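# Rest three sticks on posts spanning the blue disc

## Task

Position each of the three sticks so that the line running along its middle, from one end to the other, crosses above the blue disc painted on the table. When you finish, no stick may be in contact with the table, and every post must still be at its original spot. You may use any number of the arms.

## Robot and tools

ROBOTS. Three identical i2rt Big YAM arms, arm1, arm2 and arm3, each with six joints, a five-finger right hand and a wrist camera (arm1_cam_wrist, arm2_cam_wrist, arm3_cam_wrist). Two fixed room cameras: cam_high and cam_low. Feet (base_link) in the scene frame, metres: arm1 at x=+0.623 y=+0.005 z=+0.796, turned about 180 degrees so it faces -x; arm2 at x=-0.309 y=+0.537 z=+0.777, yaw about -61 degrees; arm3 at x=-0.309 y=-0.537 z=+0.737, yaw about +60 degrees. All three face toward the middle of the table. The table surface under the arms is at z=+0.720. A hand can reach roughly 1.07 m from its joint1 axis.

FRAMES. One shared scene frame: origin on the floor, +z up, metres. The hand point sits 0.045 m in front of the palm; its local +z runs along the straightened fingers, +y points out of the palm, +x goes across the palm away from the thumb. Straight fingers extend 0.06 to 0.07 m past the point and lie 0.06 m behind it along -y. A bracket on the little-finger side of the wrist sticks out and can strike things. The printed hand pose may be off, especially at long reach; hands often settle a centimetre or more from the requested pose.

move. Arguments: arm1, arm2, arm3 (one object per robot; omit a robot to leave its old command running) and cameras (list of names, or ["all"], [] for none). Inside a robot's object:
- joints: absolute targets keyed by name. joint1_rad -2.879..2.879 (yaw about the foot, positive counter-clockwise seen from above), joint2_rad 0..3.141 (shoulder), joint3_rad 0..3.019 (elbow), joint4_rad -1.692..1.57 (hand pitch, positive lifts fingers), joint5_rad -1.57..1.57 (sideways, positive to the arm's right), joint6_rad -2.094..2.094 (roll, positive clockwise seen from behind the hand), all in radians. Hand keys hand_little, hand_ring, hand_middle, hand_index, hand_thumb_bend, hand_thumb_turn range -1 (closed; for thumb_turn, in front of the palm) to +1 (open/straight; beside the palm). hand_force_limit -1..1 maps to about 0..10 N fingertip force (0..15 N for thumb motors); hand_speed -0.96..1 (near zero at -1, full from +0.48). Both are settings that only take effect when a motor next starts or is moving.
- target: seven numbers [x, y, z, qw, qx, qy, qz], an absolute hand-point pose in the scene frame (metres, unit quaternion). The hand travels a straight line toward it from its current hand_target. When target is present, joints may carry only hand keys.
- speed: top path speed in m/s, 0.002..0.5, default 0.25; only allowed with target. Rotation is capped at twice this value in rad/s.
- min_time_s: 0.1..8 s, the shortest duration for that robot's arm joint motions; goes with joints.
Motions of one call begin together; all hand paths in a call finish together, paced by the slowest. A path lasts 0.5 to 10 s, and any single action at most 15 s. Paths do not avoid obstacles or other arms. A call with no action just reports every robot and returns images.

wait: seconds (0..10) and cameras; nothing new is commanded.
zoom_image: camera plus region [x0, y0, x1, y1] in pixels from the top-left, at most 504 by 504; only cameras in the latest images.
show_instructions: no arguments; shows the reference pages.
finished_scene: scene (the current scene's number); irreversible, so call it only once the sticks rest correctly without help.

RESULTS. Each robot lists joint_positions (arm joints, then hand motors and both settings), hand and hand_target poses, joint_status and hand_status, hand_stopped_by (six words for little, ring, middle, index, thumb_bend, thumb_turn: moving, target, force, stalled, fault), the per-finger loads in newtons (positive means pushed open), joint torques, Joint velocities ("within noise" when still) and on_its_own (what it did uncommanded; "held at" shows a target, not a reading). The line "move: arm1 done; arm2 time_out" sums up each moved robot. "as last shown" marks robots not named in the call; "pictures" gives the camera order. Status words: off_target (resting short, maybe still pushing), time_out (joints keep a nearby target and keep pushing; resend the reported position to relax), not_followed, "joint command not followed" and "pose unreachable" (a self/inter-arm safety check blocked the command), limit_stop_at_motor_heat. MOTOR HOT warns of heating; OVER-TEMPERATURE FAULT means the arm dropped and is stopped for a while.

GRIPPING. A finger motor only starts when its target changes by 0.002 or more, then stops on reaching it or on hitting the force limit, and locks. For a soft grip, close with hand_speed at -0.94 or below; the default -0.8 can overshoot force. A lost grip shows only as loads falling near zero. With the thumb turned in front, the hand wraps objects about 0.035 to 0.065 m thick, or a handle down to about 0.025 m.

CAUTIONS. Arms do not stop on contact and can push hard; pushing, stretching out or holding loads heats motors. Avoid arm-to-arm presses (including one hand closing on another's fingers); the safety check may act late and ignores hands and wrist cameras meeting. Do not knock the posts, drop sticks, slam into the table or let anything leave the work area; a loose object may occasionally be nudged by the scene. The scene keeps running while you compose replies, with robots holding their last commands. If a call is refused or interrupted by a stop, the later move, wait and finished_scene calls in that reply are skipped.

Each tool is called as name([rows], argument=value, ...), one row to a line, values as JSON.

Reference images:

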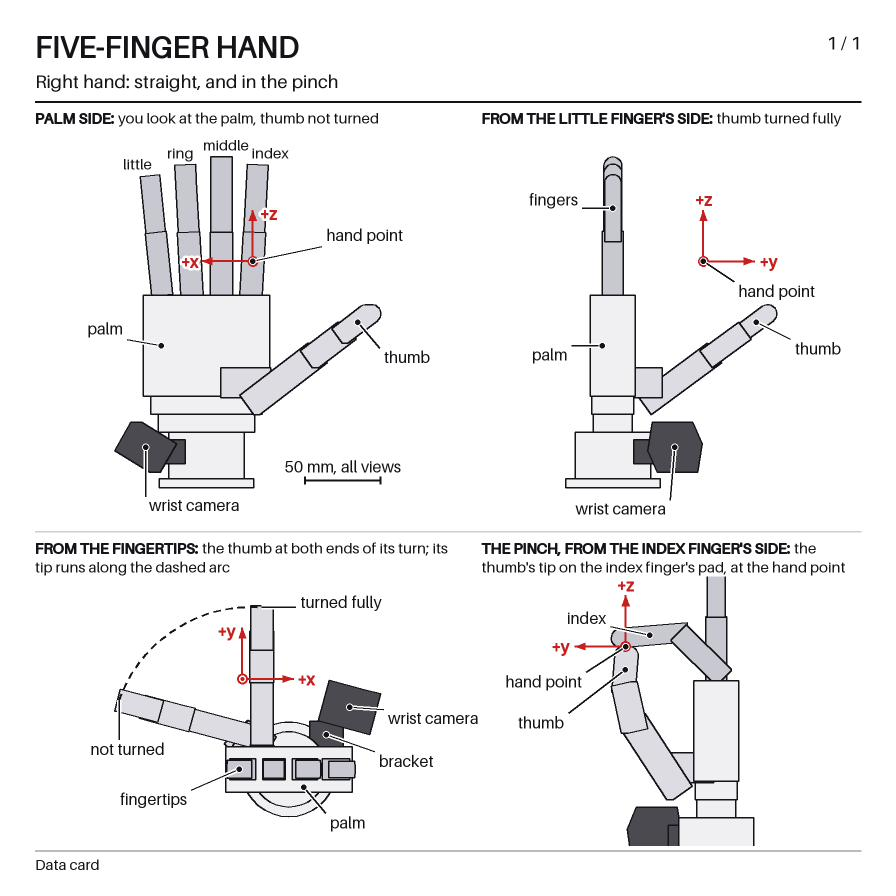

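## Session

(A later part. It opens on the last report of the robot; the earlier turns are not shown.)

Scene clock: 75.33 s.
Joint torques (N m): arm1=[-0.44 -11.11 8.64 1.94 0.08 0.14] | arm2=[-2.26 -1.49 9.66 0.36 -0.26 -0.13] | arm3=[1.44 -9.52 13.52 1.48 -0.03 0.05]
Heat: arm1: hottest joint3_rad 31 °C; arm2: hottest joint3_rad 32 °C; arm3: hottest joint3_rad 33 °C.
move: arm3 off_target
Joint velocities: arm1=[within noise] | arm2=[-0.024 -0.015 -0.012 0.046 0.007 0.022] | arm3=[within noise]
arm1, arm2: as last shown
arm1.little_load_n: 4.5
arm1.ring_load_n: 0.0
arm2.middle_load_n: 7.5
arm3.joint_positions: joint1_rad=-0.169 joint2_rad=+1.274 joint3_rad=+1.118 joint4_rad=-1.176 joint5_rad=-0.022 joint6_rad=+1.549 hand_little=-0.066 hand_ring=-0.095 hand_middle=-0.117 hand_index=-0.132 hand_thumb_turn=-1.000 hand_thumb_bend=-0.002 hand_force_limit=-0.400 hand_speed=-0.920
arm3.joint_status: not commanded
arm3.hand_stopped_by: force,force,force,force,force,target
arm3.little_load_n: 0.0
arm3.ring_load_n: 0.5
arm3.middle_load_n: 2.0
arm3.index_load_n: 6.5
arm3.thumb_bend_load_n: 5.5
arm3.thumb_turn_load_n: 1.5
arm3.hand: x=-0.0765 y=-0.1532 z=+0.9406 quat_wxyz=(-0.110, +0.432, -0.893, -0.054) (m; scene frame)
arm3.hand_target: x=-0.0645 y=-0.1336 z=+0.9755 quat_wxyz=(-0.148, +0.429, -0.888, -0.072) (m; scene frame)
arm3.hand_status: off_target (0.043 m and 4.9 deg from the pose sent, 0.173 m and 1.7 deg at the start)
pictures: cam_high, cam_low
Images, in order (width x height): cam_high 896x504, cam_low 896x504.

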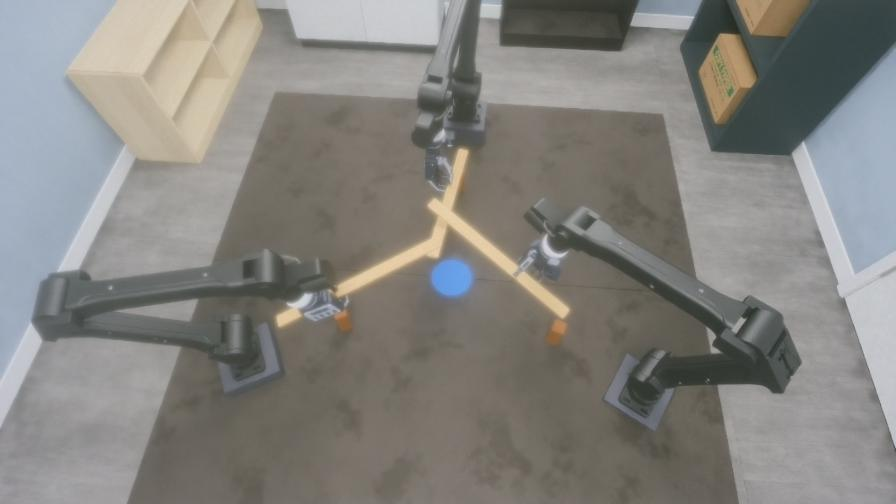

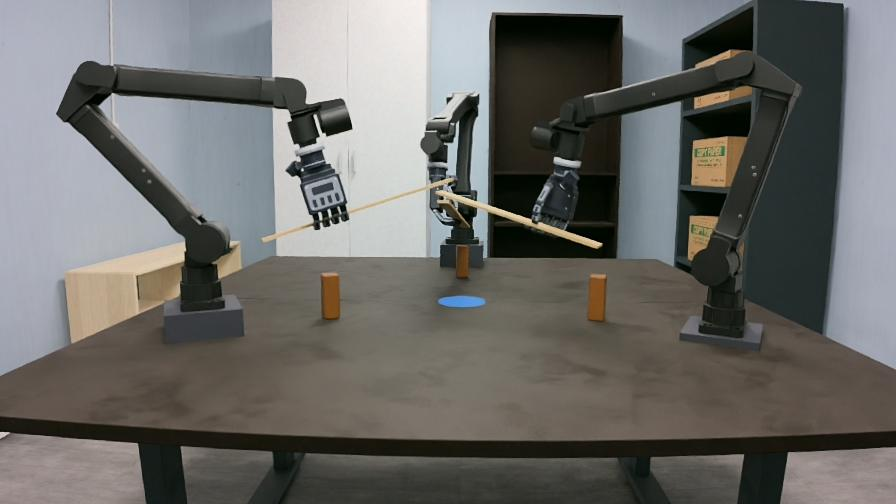

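move(arm3={"target":[-0.085,-0.165,0.930,0.1331,-0.4304,0.8904,0.0643],"speed":0.1}, cameras=["cam_high","cam_low","arm3_cam_wrist"])

zoom_image(camera="cam_low", region=[300, 150, 630, 350])

zoom_image(camera="cam_high", region=[330, 130, 590, 350])

Scene clock: 77.33 s.
Joint torques (N m): arm1=[-0.44 -11.05 8.64 1.94 0.08 0.14] | arm2=[-2.26 -1.49 9.66 0.36 -0.26 -0.12] | arm3=[0.62 -9.93 8.54 1.65 -0.1 -0.05]
Heat: arm1: hottest joint3_rad 31 °C; arm2: hottest joint3_rad 32 °C; arm3: hottest joint3_rad 34 °C.
move: arm3 off_target
Joint velocities: within noise
arm1, arm2: as last shown
arm1.little_load_n: 4.0
arm2.ring_load_n: 0.5
arm2.middle_load_n: 8.0
arm2.thumb_bend_load_n: 7.0
arm3.joint_positions: joint1_rad=-0.169 joint2_rad=+1.227 joint3_rad=+1.016 joint4_rad=-1.117 joint5_rad=-0.022 joint6_rad=+1.550 hand_little=-0.066 hand_ring=-0.095 hand_middle=-0.117 hand_index=-0.132 hand_thumb_turn=-1.000 hand_thumb_bend=-0.002 hand_force_limit=-0.400 hand_speed=-0.920
arm3.joint_status: not commanded
arm3.hand_stopped_by: force,force,force,force,force,target
arm3.little_load_n: 0.0
arm3.ring_load_n: 0.5
arm3.middle_load_n: 2.0
arm3.index_load_n: 6.5
arm3.thumb_bend_load_n: 5.5
arm3.thumb_turn_load_n: 1.5
arm3.hand: x=-0.0893 y=-0.1691 z=+0.9172 quat_wxyz=(-0.112, +0.432, -0.893, -0.055) (m; scene frame)
arm3.hand_target: x=-0.0852 y=-0.1652 z=+0.9301 quat_wxyz=(-0.133, +0.430, -0.891, -0.064) (m; scene frame)
arm3.hand_status: off_target (0.014 m and 2.7 deg from the pose sent, 0.018 m and 2.9 deg at the start)
pictures: arm3_cam_wrist, cam_high, cam_low
Images, in order (width x height): arm3_cam_wrist 896x504, cam_high 896x504, cam_low 896x504.

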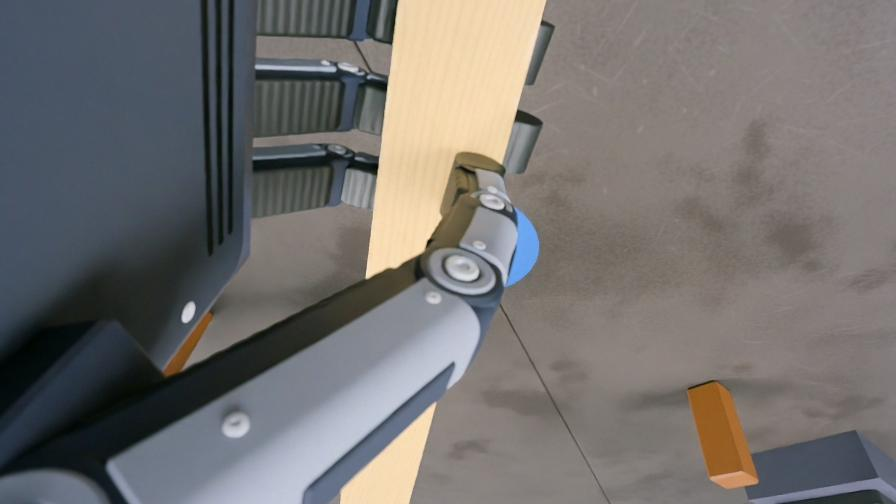

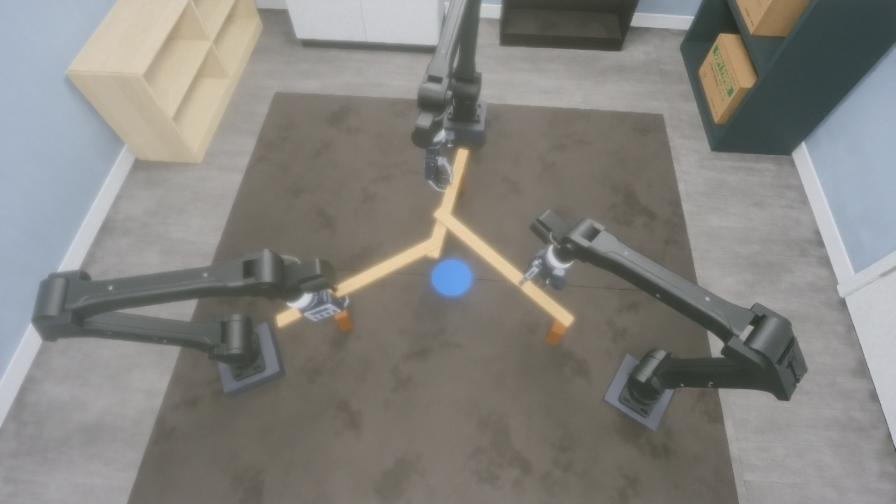

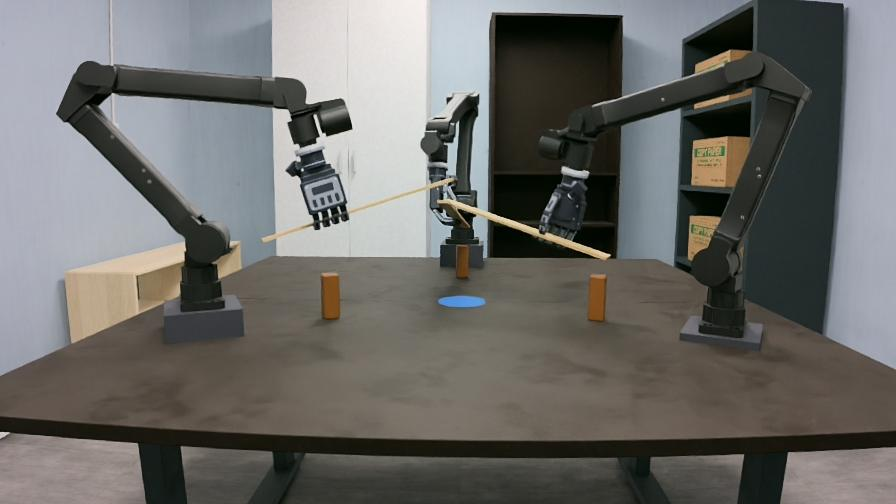

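Scaled by 1.527 from the camera's 896x504 image, which has a finer 1280x720 frame.

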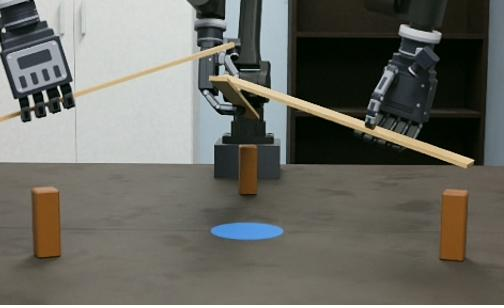

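Scaled by 1.938 from the camera's 896x504 image, which has a finer 1280x720 frame.

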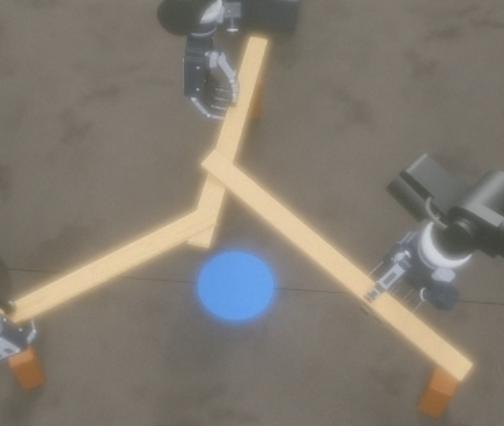

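move(arm1={"target":[0.2596,0.0132,0.912,-0.0063,0.9881,-0.0422,-0.1477],"speed":0.15})

move(arm2={"target":[-0.082,0.108,0.970,0.1354,0.5636,0.8094,-0.0943],"speed":0.15}, cameras=["cam_high","cam_low"])

zoom_image(camera="cam_low", region=[300, 150, 630, 350])

zoom_image(camera="cam_high", region=[330, 130, 590, 350])

Scene clock: 81.17 s.
Joint torques (N m): arm1=[-1.55 -7.18 8.73 1.72 -0.18 0.03] | arm2=[-2.2 -1.49 9.66 0.36 -0.27 -0.12] | arm3=[0.67 -9.82 8.57 1.58 -0.1 -0.05]
Heat: arm1: hottest joint3_rad 31 °C; arm2: hottest joint3_rad 32 °C; arm3: hottest joint3_rad 34 °C.
move: arm1 done
Joint velocities: within noise
arm1.joint_positions: joint1_rad=-0.160 joint2_rad=+1.088 joint3_rad=+0.726 joint4_rad=-0.939 joint5_rad=-0.032 joint6_rad=+1.458 hand_little=-0.140 hand_ring=-0.118 hand_middle=-0.117 hand_index=-0.109 hand_thumb_turn=-1.000 hand_thumb_bend=-0.039 hand_force_limit=-0.400 hand_speed=-0.920
arm1.joint_status: not commanded
arm1.hand_stopped_by: force,force,force,force,force,target
arm1.little_load_n: 3.0
arm1.ring_load_n: 0.0
arm1.middle_load_n: 4.0
arm1.index_load_n: 9.0
arm1.thumb_bend_load_n: 5.5
arm1.thumb_turn_load_n: 0.5
arm1.hand: x=+0.2601 y=+0.0086 z=+0.9101 quat_wxyz=(-0.005, +0.989, -0.042, -0.139) (m; scene frame)
arm1.hand_target: x=+0.2595 y=+0.0132 z=+0.9121 quat_wxyz=(-0.007, +0.988, -0.042, -0.148) (m; scene frame)
arm1.hand_status: done (0.005 m and 1.1 deg from the pose sent, 0.069 m and 1.7 deg at the start)
arm2, arm3: as last shown
arm2.ring_load_n: 0.0
arm2.thumb_bend_load_n: 7.5
arm3.joint_positions: joint1_rad=-0.169 joint2_rad=+1.225 joint3_rad=+1.016 joint4_rad=-1.114 joint5_rad=-0.022 joint6_rad=+1.550 hand_little=-0.066 hand_ring=-0.095 hand_middle=-0.117 hand_index=-0.132 hand_thumb_turn=-1.000 hand_thumb_bend=-0.002 hand_force_limit=-0.400 hand_speed=-0.920
arm3.ring_load_n: 1.5
arm3.middle_load_n: 2.5
arm3.index_load_n: 6.0
arm3.hand: x=-0.0890 y=-0.1687 z=+0.9182 quat_wxyz=(-0.114, +0.432, -0.893, -0.056) (m; scene frame)
arm3.hand_target: x=-0.0851 y=-0.1652 z=+0.9300 quat_wxyz=(-0.133, +0.430, -0.891, -0.064) (m; scene frame)
pictures: none

Scene clock: 82.87 s.
Joint torques (N m): arm1=[-1.49 -7.18 8.73 1.72 -0.18 0.02] | arm2=[-1.03 -7.47 13.38 1.05 0.11 0.11] | arm3=[0.67 -9.76 8.58 1.59 -0.1 -0.04]
Heat: arm1: hottest joint3_rad 31 °C; arm2: hottest joint3_rad 33 °C; arm3: hottest joint3_rad 34 °C.
move: arm2 off_target
Joint velocities: within noise
arm1, arm3: as last shown
arm1.index_load_n: 8.5
arm1.thumb_turn_load_n: 1.0
arm2.joint_positions: joint1_rad=-0.139 joint2_rad=+1.304 joint3_rad=+1.056 joint4_rad=-1.047 joint5_rad=+0.000 joint6_rad=+1.566 hand_little=-0.118 hand_ring=-0.111 hand_middle=-0.124 hand_index=-0.117 hand_thumb_turn=-1.000 hand_thumb_bend=-0.012 hand_force_limit=-0.400 hand_speed=-0.920
arm2.joint_status: not commanded
arm2.hand_stopped_by: force,force,force,force,force,target
arm2.little_load_n: 1.5
arm2.ring_load_n: 0.0
arm2.middle_load_n: 8.0
arm2.index_load_n: 7.5
arm2.thumb_bend_load_n: 7.5
arm2.thumb_turn_load_n: 2.0
arm2.hand: x=-0.0916 y=+0.1267 z=+0.9475 quat_wxyz=(-0.113, -0.563, -0.815, +0.078) (m; scene frame)
arm2.hand_target: x=-0.0825 y=+0.1093 z=+0.9704 quat_wxyz=(-0.136, -0.564, -0.809, +0.094) (m; scene frame)
arm2.hand_status: off_target (0.031 m and 3.2 deg from the pose sent, 0.172 m and 1.7 deg at the start)
arm3.little_load_n: 0.5
arm3.ring_load_n: 1.0
pictures: cam_high, cam_low
Images, in order (width x height): cam_high 896x504, cam_low 896x504.

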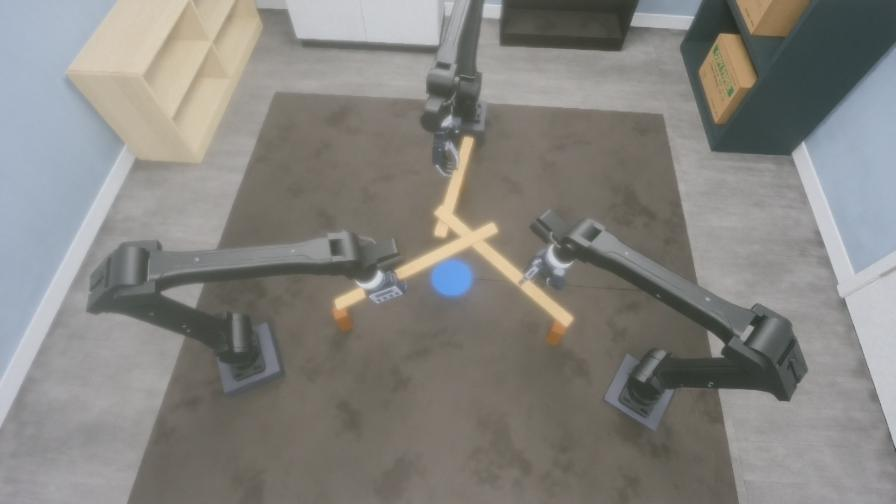

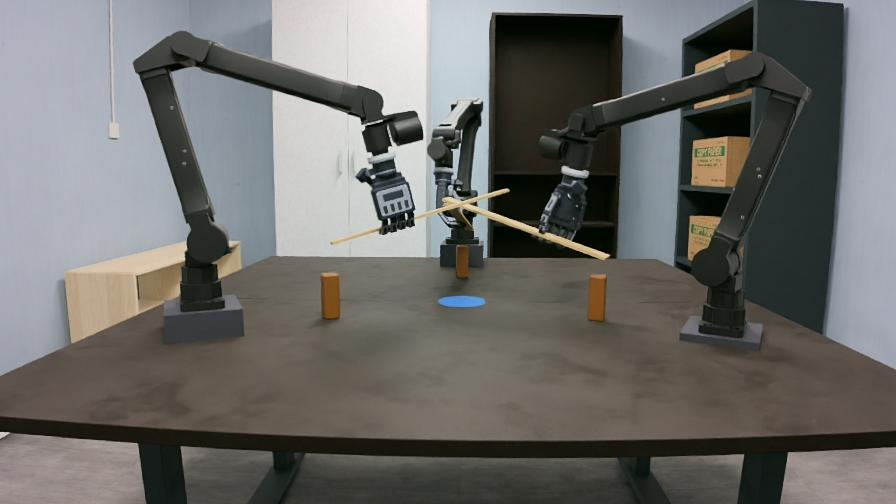

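Scaled by 1.527 from the camera's 896x504 image, which has a finer 1280x720 frame.

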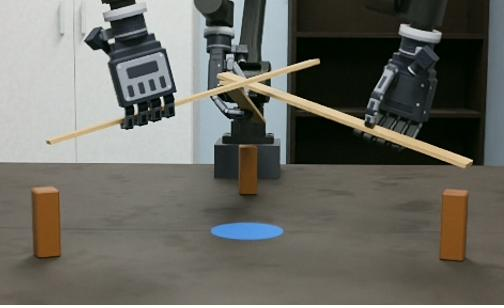

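Scaled by 1.938 from the camera's 896x504 image, which has a finer 1280x720 frame.

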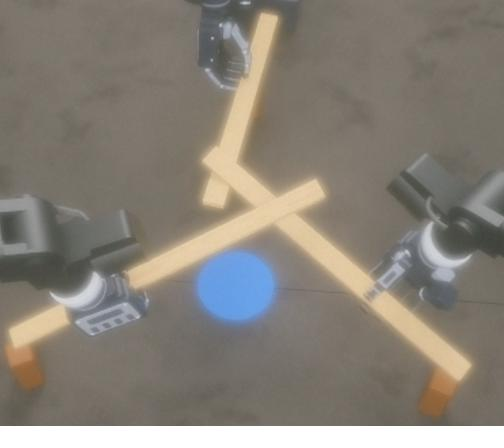

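move(arm2={"target":[-0.099,0.144,0.930,0.1213,0.5651,0.8117,-0.0845],"speed":0.1}, cameras=["cam_high","cam_low","arm2_cam_wrist"])

zoom_image(camera="cam_low", region=[300, 150, 630, 350])

zoom_image(camera="cam_high", region=[330, 130, 590, 350])

Scene clock: 84.33 s.
Joint torques (N m): arm1=[-1.49 -7.18 8.73 1.72 -0.19 0.03] | arm2=[-1.79 -8.12 9.26 1.17 0.02 0.03] | arm3=[0.67 -9.76 8.57 1.57 -0.09 -0.05]
Heat: arm1: hottest joint3_rad 31 °C; arm2: hottest joint3_rad 33 °C; arm3: hottest joint3_rad 34 °C.
move: arm2 off_target
Joint velocities: within noise
arm1, arm3: as last shown
arm1.index_load_n: 9.0
arm1.thumb_turn_load_n: 0.5
arm2.joint_positions: joint1_rad=-0.139 joint2_rad=+1.267 joint3_rad=+0.954 joint4_rad=-0.994 joint5_rad=+0.000 joint6_rad=+1.566 hand_little=-0.118 hand_ring=-0.111 hand_middle=-0.124 hand_index=-0.117 hand_thumb_turn=-1.000 hand_thumb_bend=-0.012 hand_force_limit=-0.400 hand_speed=-0.920
arm2.joint_status: not commanded
arm2.hand_stopped_by: force,force,force,force,force,target
arm2.little_load_n: 1.5
arm2.ring_load_n: 0.0
arm2.middle_load_n: 8.0
arm2.index_load_n: 7.5
arm2.thumb_bend_load_n: 7.5
arm2.thumb_turn_load_n: 2.0
arm2.hand: x=-0.1001 y=+0.1493 z=+0.9209 quat_wxyz=(-0.108, -0.563, -0.816, +0.075) (m; scene frame)
arm2.hand_target: x=-0.0990 y=+0.1443 z=+0.9300 quat_wxyz=(-0.121, -0.565, -0.812, +0.084) (m; scene frame)
arm2.hand_status: off_target (0.011 m and 2.0 deg from the pose sent, 0.026 m and 1.3 deg at the start)
arm3.little_load_n: 0.0
arm3.middle_load_n: 2.0
pictures: arm2_cam_wrist, cam_high, cam_low
Images, in order (width x height): arm2_cam_wrist 896x504, cam_high 896x504, cam_low 896x504.

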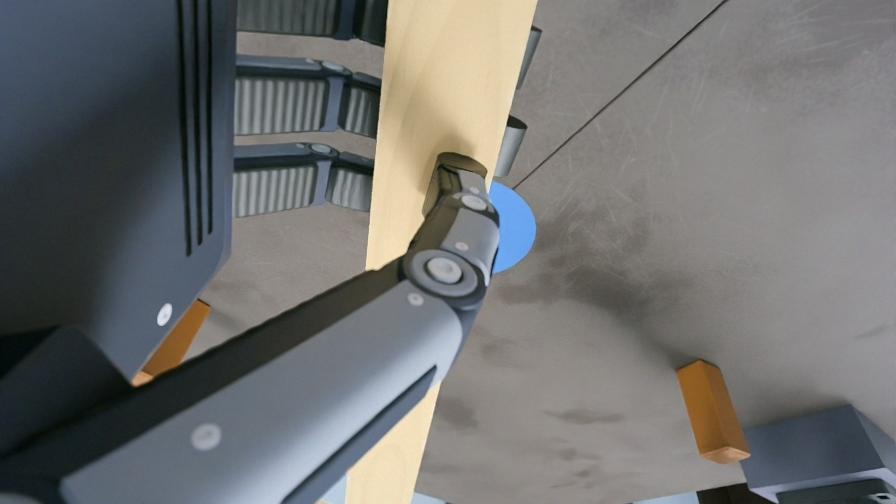

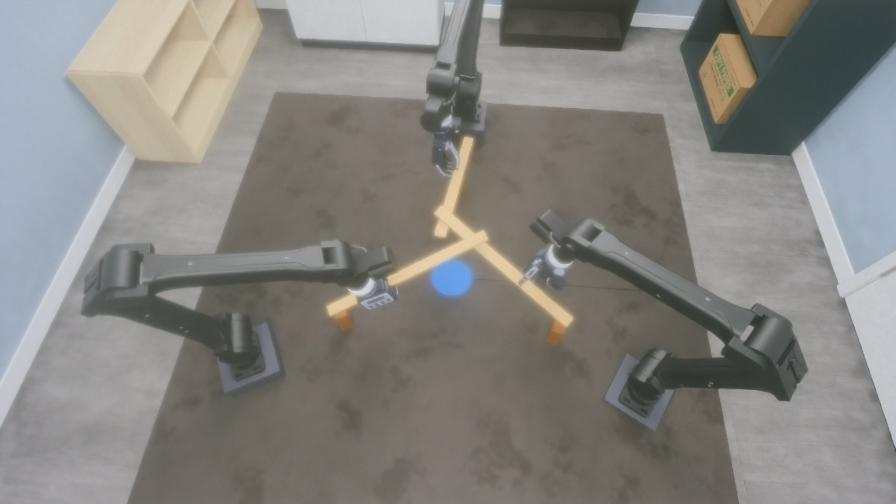

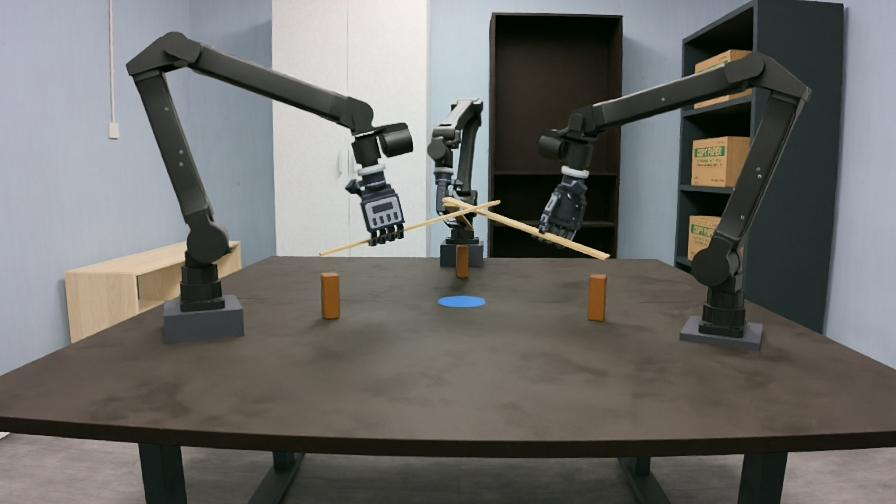

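Scaled by 1.527 from the camera's 896x504 image, which has a finer 1280x720 frame.

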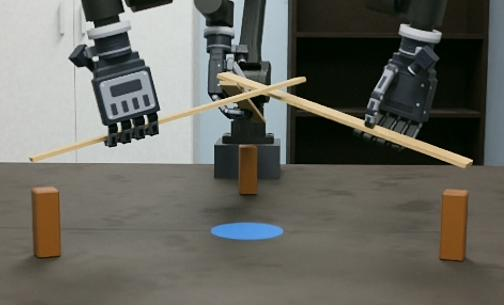

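Scaled by 1.938 from the camera's 896x504 image, which has a finer 1280x720 frame.

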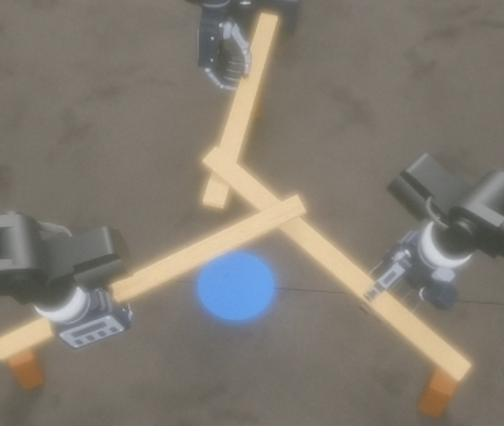

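move(arm1={"target":[0.162,0.0205,0.950,-0.0063,0.9851,-0.0422,-0.165],"speed":0.15}, cameras=["cam_high","cam_low","arm1_cam_wrist"])

zoom_image(camera="cam_low", region=[300, 150, 630, 350])

zoom_image(camera="cam_high", region=[330, 130, 590, 350])

Scene clock: 86.47 s.
Joint torques (N m): arm1=[0.79 -8.76 14.31 1.29 -0.03 0.32] | arm2=[-1.67 -8.06 9.28 1.17 0.01 0.03] | arm3=[0.67 -9.76 8.57 1.57 -0.09 -0.05]
Heat: arm1: hottest joint3_rad 32 °C; arm2: hottest joint3_rad 33 °C; arm3: hottest joint3_rad 35 °C.
move: arm1 off_target
Joint velocities: within noise
arm1.joint_positions: joint1_rad=-0.157 joint2_rad=+1.284 joint3_rad=+0.924 joint4_rad=-0.939 joint5_rad=-0.032 joint6_rad=+1.463 hand_little=-0.140 hand_ring=-0.118 hand_middle=-0.117 hand_index=-0.109 hand_thumb_turn=-1.000 hand_thumb_bend=-0.039 hand_force_limit=-0.400 hand_speed=-0.920
arm1.joint_status: not commanded
arm1.hand_stopped_by: force,force,force,force,force,target
arm1.little_load_n: 4.0
arm1.ring_load_n: 0.0
arm1.middle_load_n: 4.0
arm1.index_load_n: 8.0
arm1.thumb_bend_load_n: 5.5
arm1.thumb_turn_load_n: 0.5
arm1.hand: x=+0.1871 y=+0.0223 z=+0.9268 quat_wxyz=(-0.005, +0.989, -0.043, -0.139) (m; scene frame)
arm1.hand_target: x=+0.1637 y=+0.0203 z=+0.9504 quat_wxyz=(-0.006, +0.985, -0.042, -0.165) (m; scene frame)
arm1.hand_status: off_target (0.034 m and 3.0 deg from the pose sent, 0.107 m and 3.1 deg at the start)
arm2, arm3: as last shown
arm2.little_load_n: 1.0
arm2.ring_load_n: 0.5
arm3.index_load_n: 6.5
arm3.thumb_bend_load_n: 5.0
arm3.hand: x=-0.0890 y=-0.1688 z=+0.9185 quat_wxyz=(-0.114, +0.432, -0.893, -0.056) (m; scene frame)
arm3.hand_target: x=-0.0851 y=-0.1652 z=+0.9301 quat_wxyz=(-0.133, +0.430, -0.890, -0.064) (m; scene frame)
pictures: arm1_cam_wrist, cam_high, cam_low
Images, in order (width x height): arm1_cam_wrist 896x504, cam_high 896x504, cam_low 896x504.

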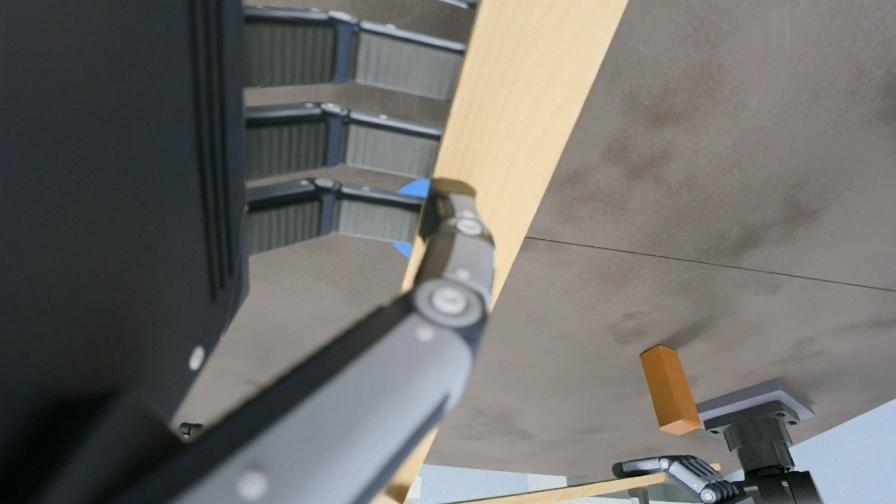

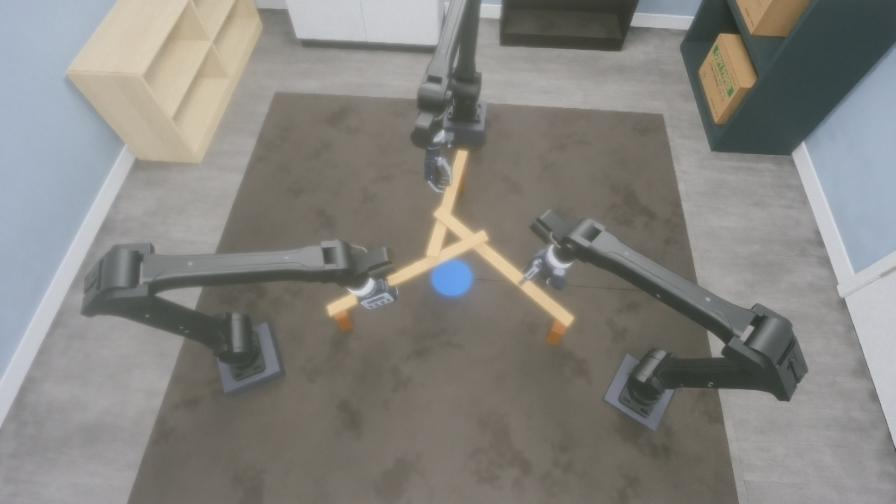

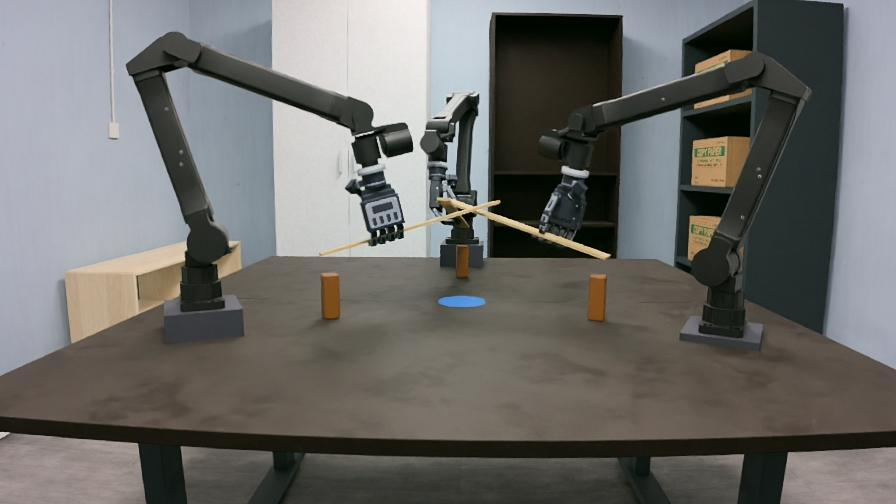

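Scaled by 1.527 from the camera's 896x504 image, which has a finer 1280x720 frame.

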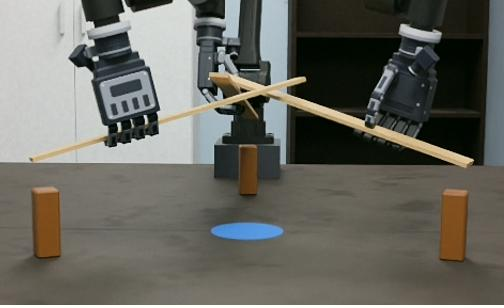

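Scaled by 1.938 from the camera's 896x504 image, which has a finer 1280x720 frame.

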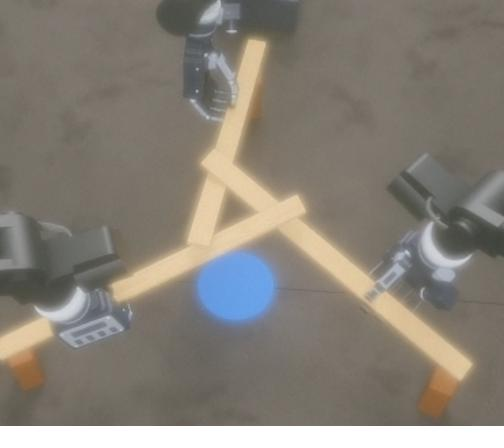

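zoom_image(camera="cam_high", region=[415, 200, 515, 280])

zoom_image(camera="cam_low", region=[410, 180, 530, 250])

Scaled by 5.040 from the camera's 896x504 image, which has a finer 1280x720 frame.

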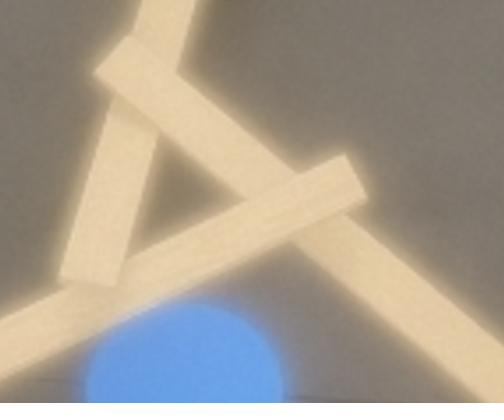

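Scaled by 4.200 from the camera's 896x504 image, which has a finer 1280x720 frame.

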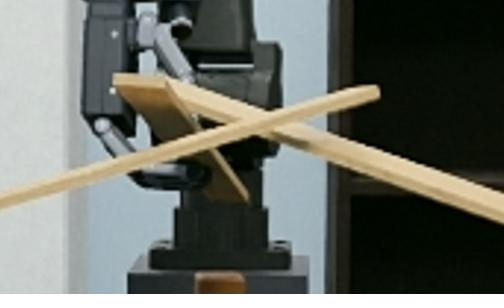

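move(arm1={"target":[0.173,0.0205,0.893,-0.00465,0.9932,-0.04245,-0.1088],"speed":0.08}, arm2={"target":[-0.0974,0.1407,0.896,0.0893,0.5680,0.8158,-0.0622],"speed":0.08}, arm3={"target":[-0.0806,-0.1584,0.898,0.0980,-0.4326,0.8950,0.0474],"speed":0.08}, cameras=["cam_high","cam_low"])

zoom_image(camera="cam_high", region=[330, 130, 590, 350])

zoom_image(camera="cam_low", region=[300, 180, 630, 330])

Scene clock: 90.83 s.
Joint torques (N m): arm1=[0.79 -9.76 10.59 1.73 0.08 0.29] | arm2=[-1.67 -7.18 9.48 1.05 0.02 0.04] | arm3=[1.03 -9.11 9.17 1.46 -0.04 -0.02]
Heat: arm1: hottest joint3_rad 33 °C; arm2: hottest joint3_rad 33 °C; arm3: hottest joint3_rad 35 °C.
move: arm1 off_target; arm2 done; arm3 off_target
Joint velocities: within noise
arm1.joint_positions: joint1_rad=-0.156 joint2_rad=+1.380 joint3_rad=+0.924 joint4_rad=-0.934 joint5_rad=-0.021 joint6_rad=+1.463 hand_little=-0.140 hand_ring=-0.118 hand_middle=-0.117 hand_index=-0.109 hand_thumb_turn=-1.000 hand_thumb_bend=-0.039 hand_force_limit=-0.400 hand_speed=-0.920
arm1.joint_status: not commanded
arm1.hand_stopped_by: force,force,force,force,force,target
arm1.little_load_n: 4.0
arm1.ring_load_n: 0.0
arm1.middle_load_n: 4.0
arm1.index_load_n: 8.0
arm1.thumb_bend_load_n: 5.5
arm1.thumb_turn_load_n: 0.5
arm1.hand: x=+0.1877 y=+0.0237 z=+0.8873 quat_wxyz=(-0.003, +0.995, -0.044, -0.094) (m; scene frame)
arm1.hand_target: x=+0.1735 y=+0.0204 z=+0.8933 quat_wxyz=(-0.004, +0.993, -0.042, -0.109) (m; scene frame)
arm1.hand_status: off_target (0.016 m and 1.7 deg from the pose sent, 0.037 m and 3.5 deg at the start)
arm2.joint_positions: joint1_rad=-0.139 joint2_rad=+1.334 joint3_rad=+0.954 joint4_rad=-0.990 joint5_rad=+0.000 joint6_rad=+1.566 hand_little=-0.118 hand_ring=-0.111 hand_middle=-0.124 hand_index=-0.117 hand_thumb_turn=-1.000 hand_thumb_bend=-0.012 hand_force_limit=-0.400 hand_speed=-0.920
arm2.joint_status: not commanded
arm2.hand_stopped_by: force,force,force,force,force,target
arm2.little_load_n: 1.5
arm2.ring_load_n: 0.0
arm2.middle_load_n: 8.0
arm2.index_load_n: 7.5
arm2.thumb_bend_load_n: 7.5
arm2.thumb_turn_load_n: 2.0
arm2.hand: x=-0.0997 y=+0.1484 z=+0.8934 quat_wxyz=(-0.082, -0.565, -0.819, +0.057) (m; scene frame)
arm2.hand_target: x=-0.0975 y=+0.1410 z=+0.8960 quat_wxyz=(-0.089, -0.568, -0.816, +0.062) (m; scene frame)
arm2.hand_status: done (0.008 m and 1.1 deg from the pose sent, 0.027 m and 2.6 deg at the start)
arm3.joint_positions: joint1_rad=-0.169 joint2_rad=+1.296 joint3_rad=+1.016 joint4_rad=-1.114 joint5_rad=-0.021 joint6_rad=+1.550 hand_little=-0.066 hand_ring=-0.095 hand_middle=-0.117 hand_index=-0.132 hand_thumb_turn=-1.000 hand_thumb_bend=-0.002 hand_force_limit=-0.400 hand_speed=-0.920
arm3.joint_status: not commanded
arm3.hand_stopped_by: force,force,force,force,force,target
arm3.little_load_n: 0.0
arm3.ring_load_n: 1.0
arm3.middle_load_n: 2.0
arm3.index_load_n: 6.5
arm3.thumb_bend_load_n: 5.5
arm3.thumb_turn_load_n: 1.5
arm3.hand: x=-0.0868 y=-0.1671 z=+0.8894 quat_wxyz=(-0.082, +0.433, -0.897, -0.041) (m; scene frame)
arm3.hand_target: x=-0.0807 y=-0.1587 z=+0.8982 quat_wxyz=(-0.098, +0.432, -0.895, -0.047) (m; scene frame)
arm3.hand_status: off_target (0.014 m and 2.0 deg from the pose sent, 0.024 m and 2.1 deg at the start)
pictures: cam_high, cam_low
Images, in order (width x height): cam_high 896x504, cam_low 896x504.

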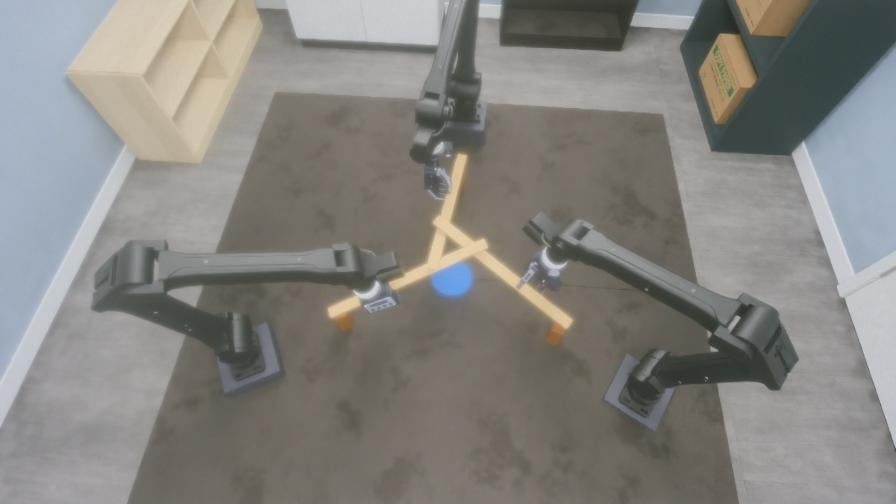

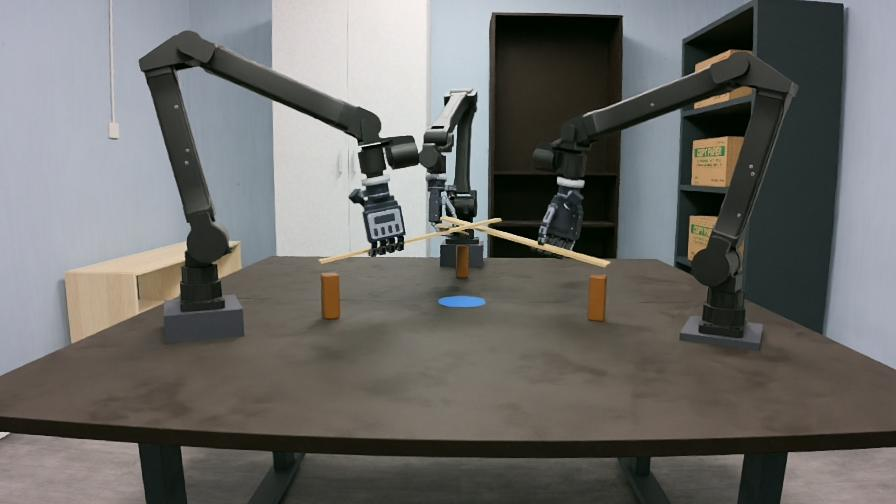

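Scaled by 1.938 from the camera's 896x504 image, which has a finer 1280x720 frame.

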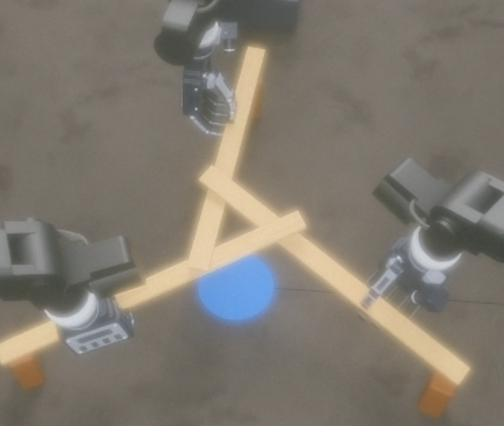

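Scaled by 1.527 from the camera's 896x504 image, which has a finer 1280x720 frame.

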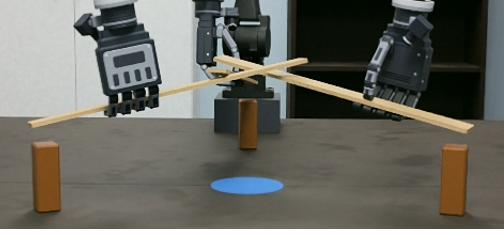

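move(arm1={"target":[0.164,0.018,0.862,-0.0032,0.9963,-0.0426,-0.0741],"speed":0.06}, arm2={"target":[-0.0962,0.1383,0.859,0.0609,0.5698,0.8184,-0.0424],"speed":0.06}, arm3={"target":[-0.0778,-0.1543,0.865,0.0668,-0.4340,0.8978,0.0323],"speed":0.06}, cameras=["cam_high","cam_low"])

zoom_image(camera="cam_high", region=[330, 130, 590, 350])

zoom_image(camera="cam_low", region=[300, 210, 630, 330])

Scene clock: 93.60 s.
Joint torques (N m): arm1=[0.97 -9.88 12.51 1.13 0.17 0.28] | arm2=[-1.61 -8.41 8.94 0.98 0 0.04] | arm3=[1.2 -10.23 8.99 1.33 -0.06 -0.01]
Heat: arm1: hottest joint3_rad 33 °C; arm2: hottest joint3_rad 34 °C; arm3: hottest joint3_rad 35 °C.
move: arm1 off_target; arm2 done; arm3 off_target
Joint velocities: within noise
arm1.joint_positions: joint1_rad=-0.145 joint2_rad=+1.469 joint3_rad=+0.924 joint4_rad=-0.923 joint5_rad=-0.015 joint6_rad=+1.475 hand_little=-0.140 hand_ring=-0.118 hand_middle=-0.117 hand_index=-0.109 hand_thumb_turn=-1.000 hand_thumb_bend=-0.039 hand_force_limit=-0.400 hand_speed=-0.920
arm1.joint_status: not commanded
arm1.hand_stopped_by: force,force,force,force,force,target
arm1.little_load_n: 8.5
arm1.ring_load_n: 0.5
arm1.middle_load_n: 3.5
arm1.index_load_n: 6.0
arm1.thumb_bend_load_n: 5.5
arm1.thumb_turn_load_n: 0.0
arm1.hand: x=+0.1892 y=+0.0201 z=+0.8512 quat_wxyz=(+0.001, +0.997, -0.045, -0.055) (m; scene frame)
arm1.hand_target: x=+0.1652 y=+0.0179 z=+0.8625 quat_wxyz=(-0.003, +0.996, -0.043, -0.074) (m; scene frame)
arm1.hand_status: off_target (0.028 m and 2.2 deg from the pose sent, 0.035 m and 2.3 deg at the start)
arm2.joint_positions: joint1_rad=-0.139 joint2_rad=+1.429 joint3_rad=+0.954 joint4_rad=-0.970 joint5_rad=+0.000 joint6_rad=+1.566 hand_little=-0.118 hand_ring=-0.111 hand_middle=-0.124 hand_index=-0.117 hand_thumb_turn=-1.000 hand_thumb_bend=-0.012 hand_force_limit=-0.400 hand_speed=-0.920
arm2.joint_status: not commanded
arm2.hand_stopped_by: force,force,force,force,force,target
arm2.little_load_n: 0.0
arm2.ring_load_n: 0.0
arm2.middle_load_n: 8.0
arm2.index_load_n: 9.5
arm2.thumb_bend_load_n: 7.5
arm2.thumb_turn_load_n: 2.5
arm2.hand: x=-0.0990 y=+0.1466 z=+0.8552 quat_wxyz=(-0.051, -0.567, -0.821, +0.035) (m; scene frame)
arm2.hand_target: x=-0.0962 y=+0.1385 z=+0.8590 quat_wxyz=(-0.061, -0.570, -0.819, +0.042) (m; scene frame)
arm2.hand_status: done (0.010 m and 1.4 deg from the pose sent, 0.036 m and 3.0 deg at the start)
arm3.joint_positions: joint1_rad=-0.169 joint2_rad=+1.382 joint3_rad=+1.016 joint4_rad=-1.104 joint5_rad=-0.018 joint6_rad=+1.550 hand_little=-0.066 hand_ring=-0.095 hand_middle=-0.117 hand_index=-0.132 hand_thumb_turn=-1.000 hand_thumb_bend=-0.002 hand_force_limit=-0.400 hand_speed=-0.920
arm3.joint_status: not commanded
arm3.hand_stopped_by: force,force,force,force,force,target
arm3.little_load_n: 0.5
arm3.ring_load_n: 0.5
arm3.middle_load_n: 2.0
arm3.index_load_n: 7.0
arm3.thumb_bend_load_n: 5.0
arm3.thumb_turn_load_n: 2.0
arm3.hand: x=-0.0841 y=-0.1653 z=+0.8550 quat_wxyz=(-0.048, +0.433, -0.900, -0.024) (m; scene frame)
arm3.hand_target: x=-0.0780 y=-0.1546 z=+0.8653 quat_wxyz=(-0.067, +0.434, -0.898, -0.032) (m; scene frame)
arm3.hand_status: off_target (0.016 m and 2.3 deg from the pose sent, 0.029 m and 2.0 deg at the start)
pictures: cam_high, cam_low
Images, in order (width x height): cam_high 896x504, cam_low 896x504.

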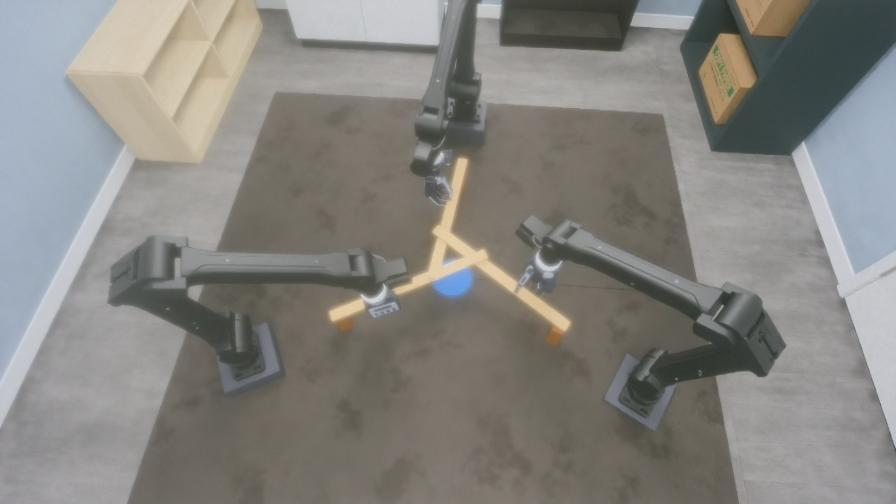

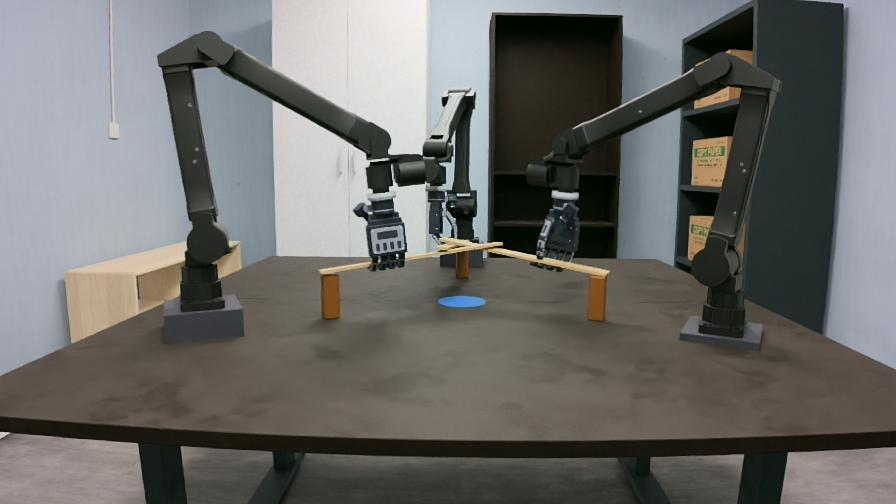

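Scaled by 1.938 from the camera's 896x504 image, which has a finer 1280x720 frame.

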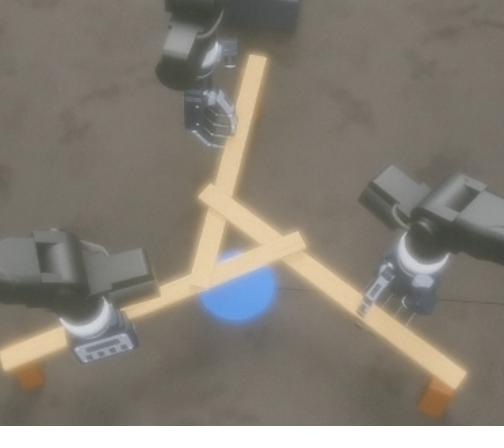

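Scaled by 1.527 from the camera's 896x504 image, which has a finer 1280x720 frame.

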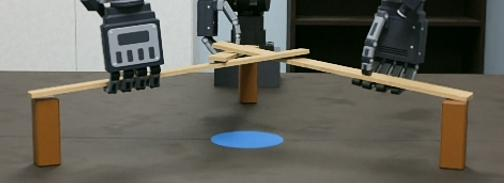

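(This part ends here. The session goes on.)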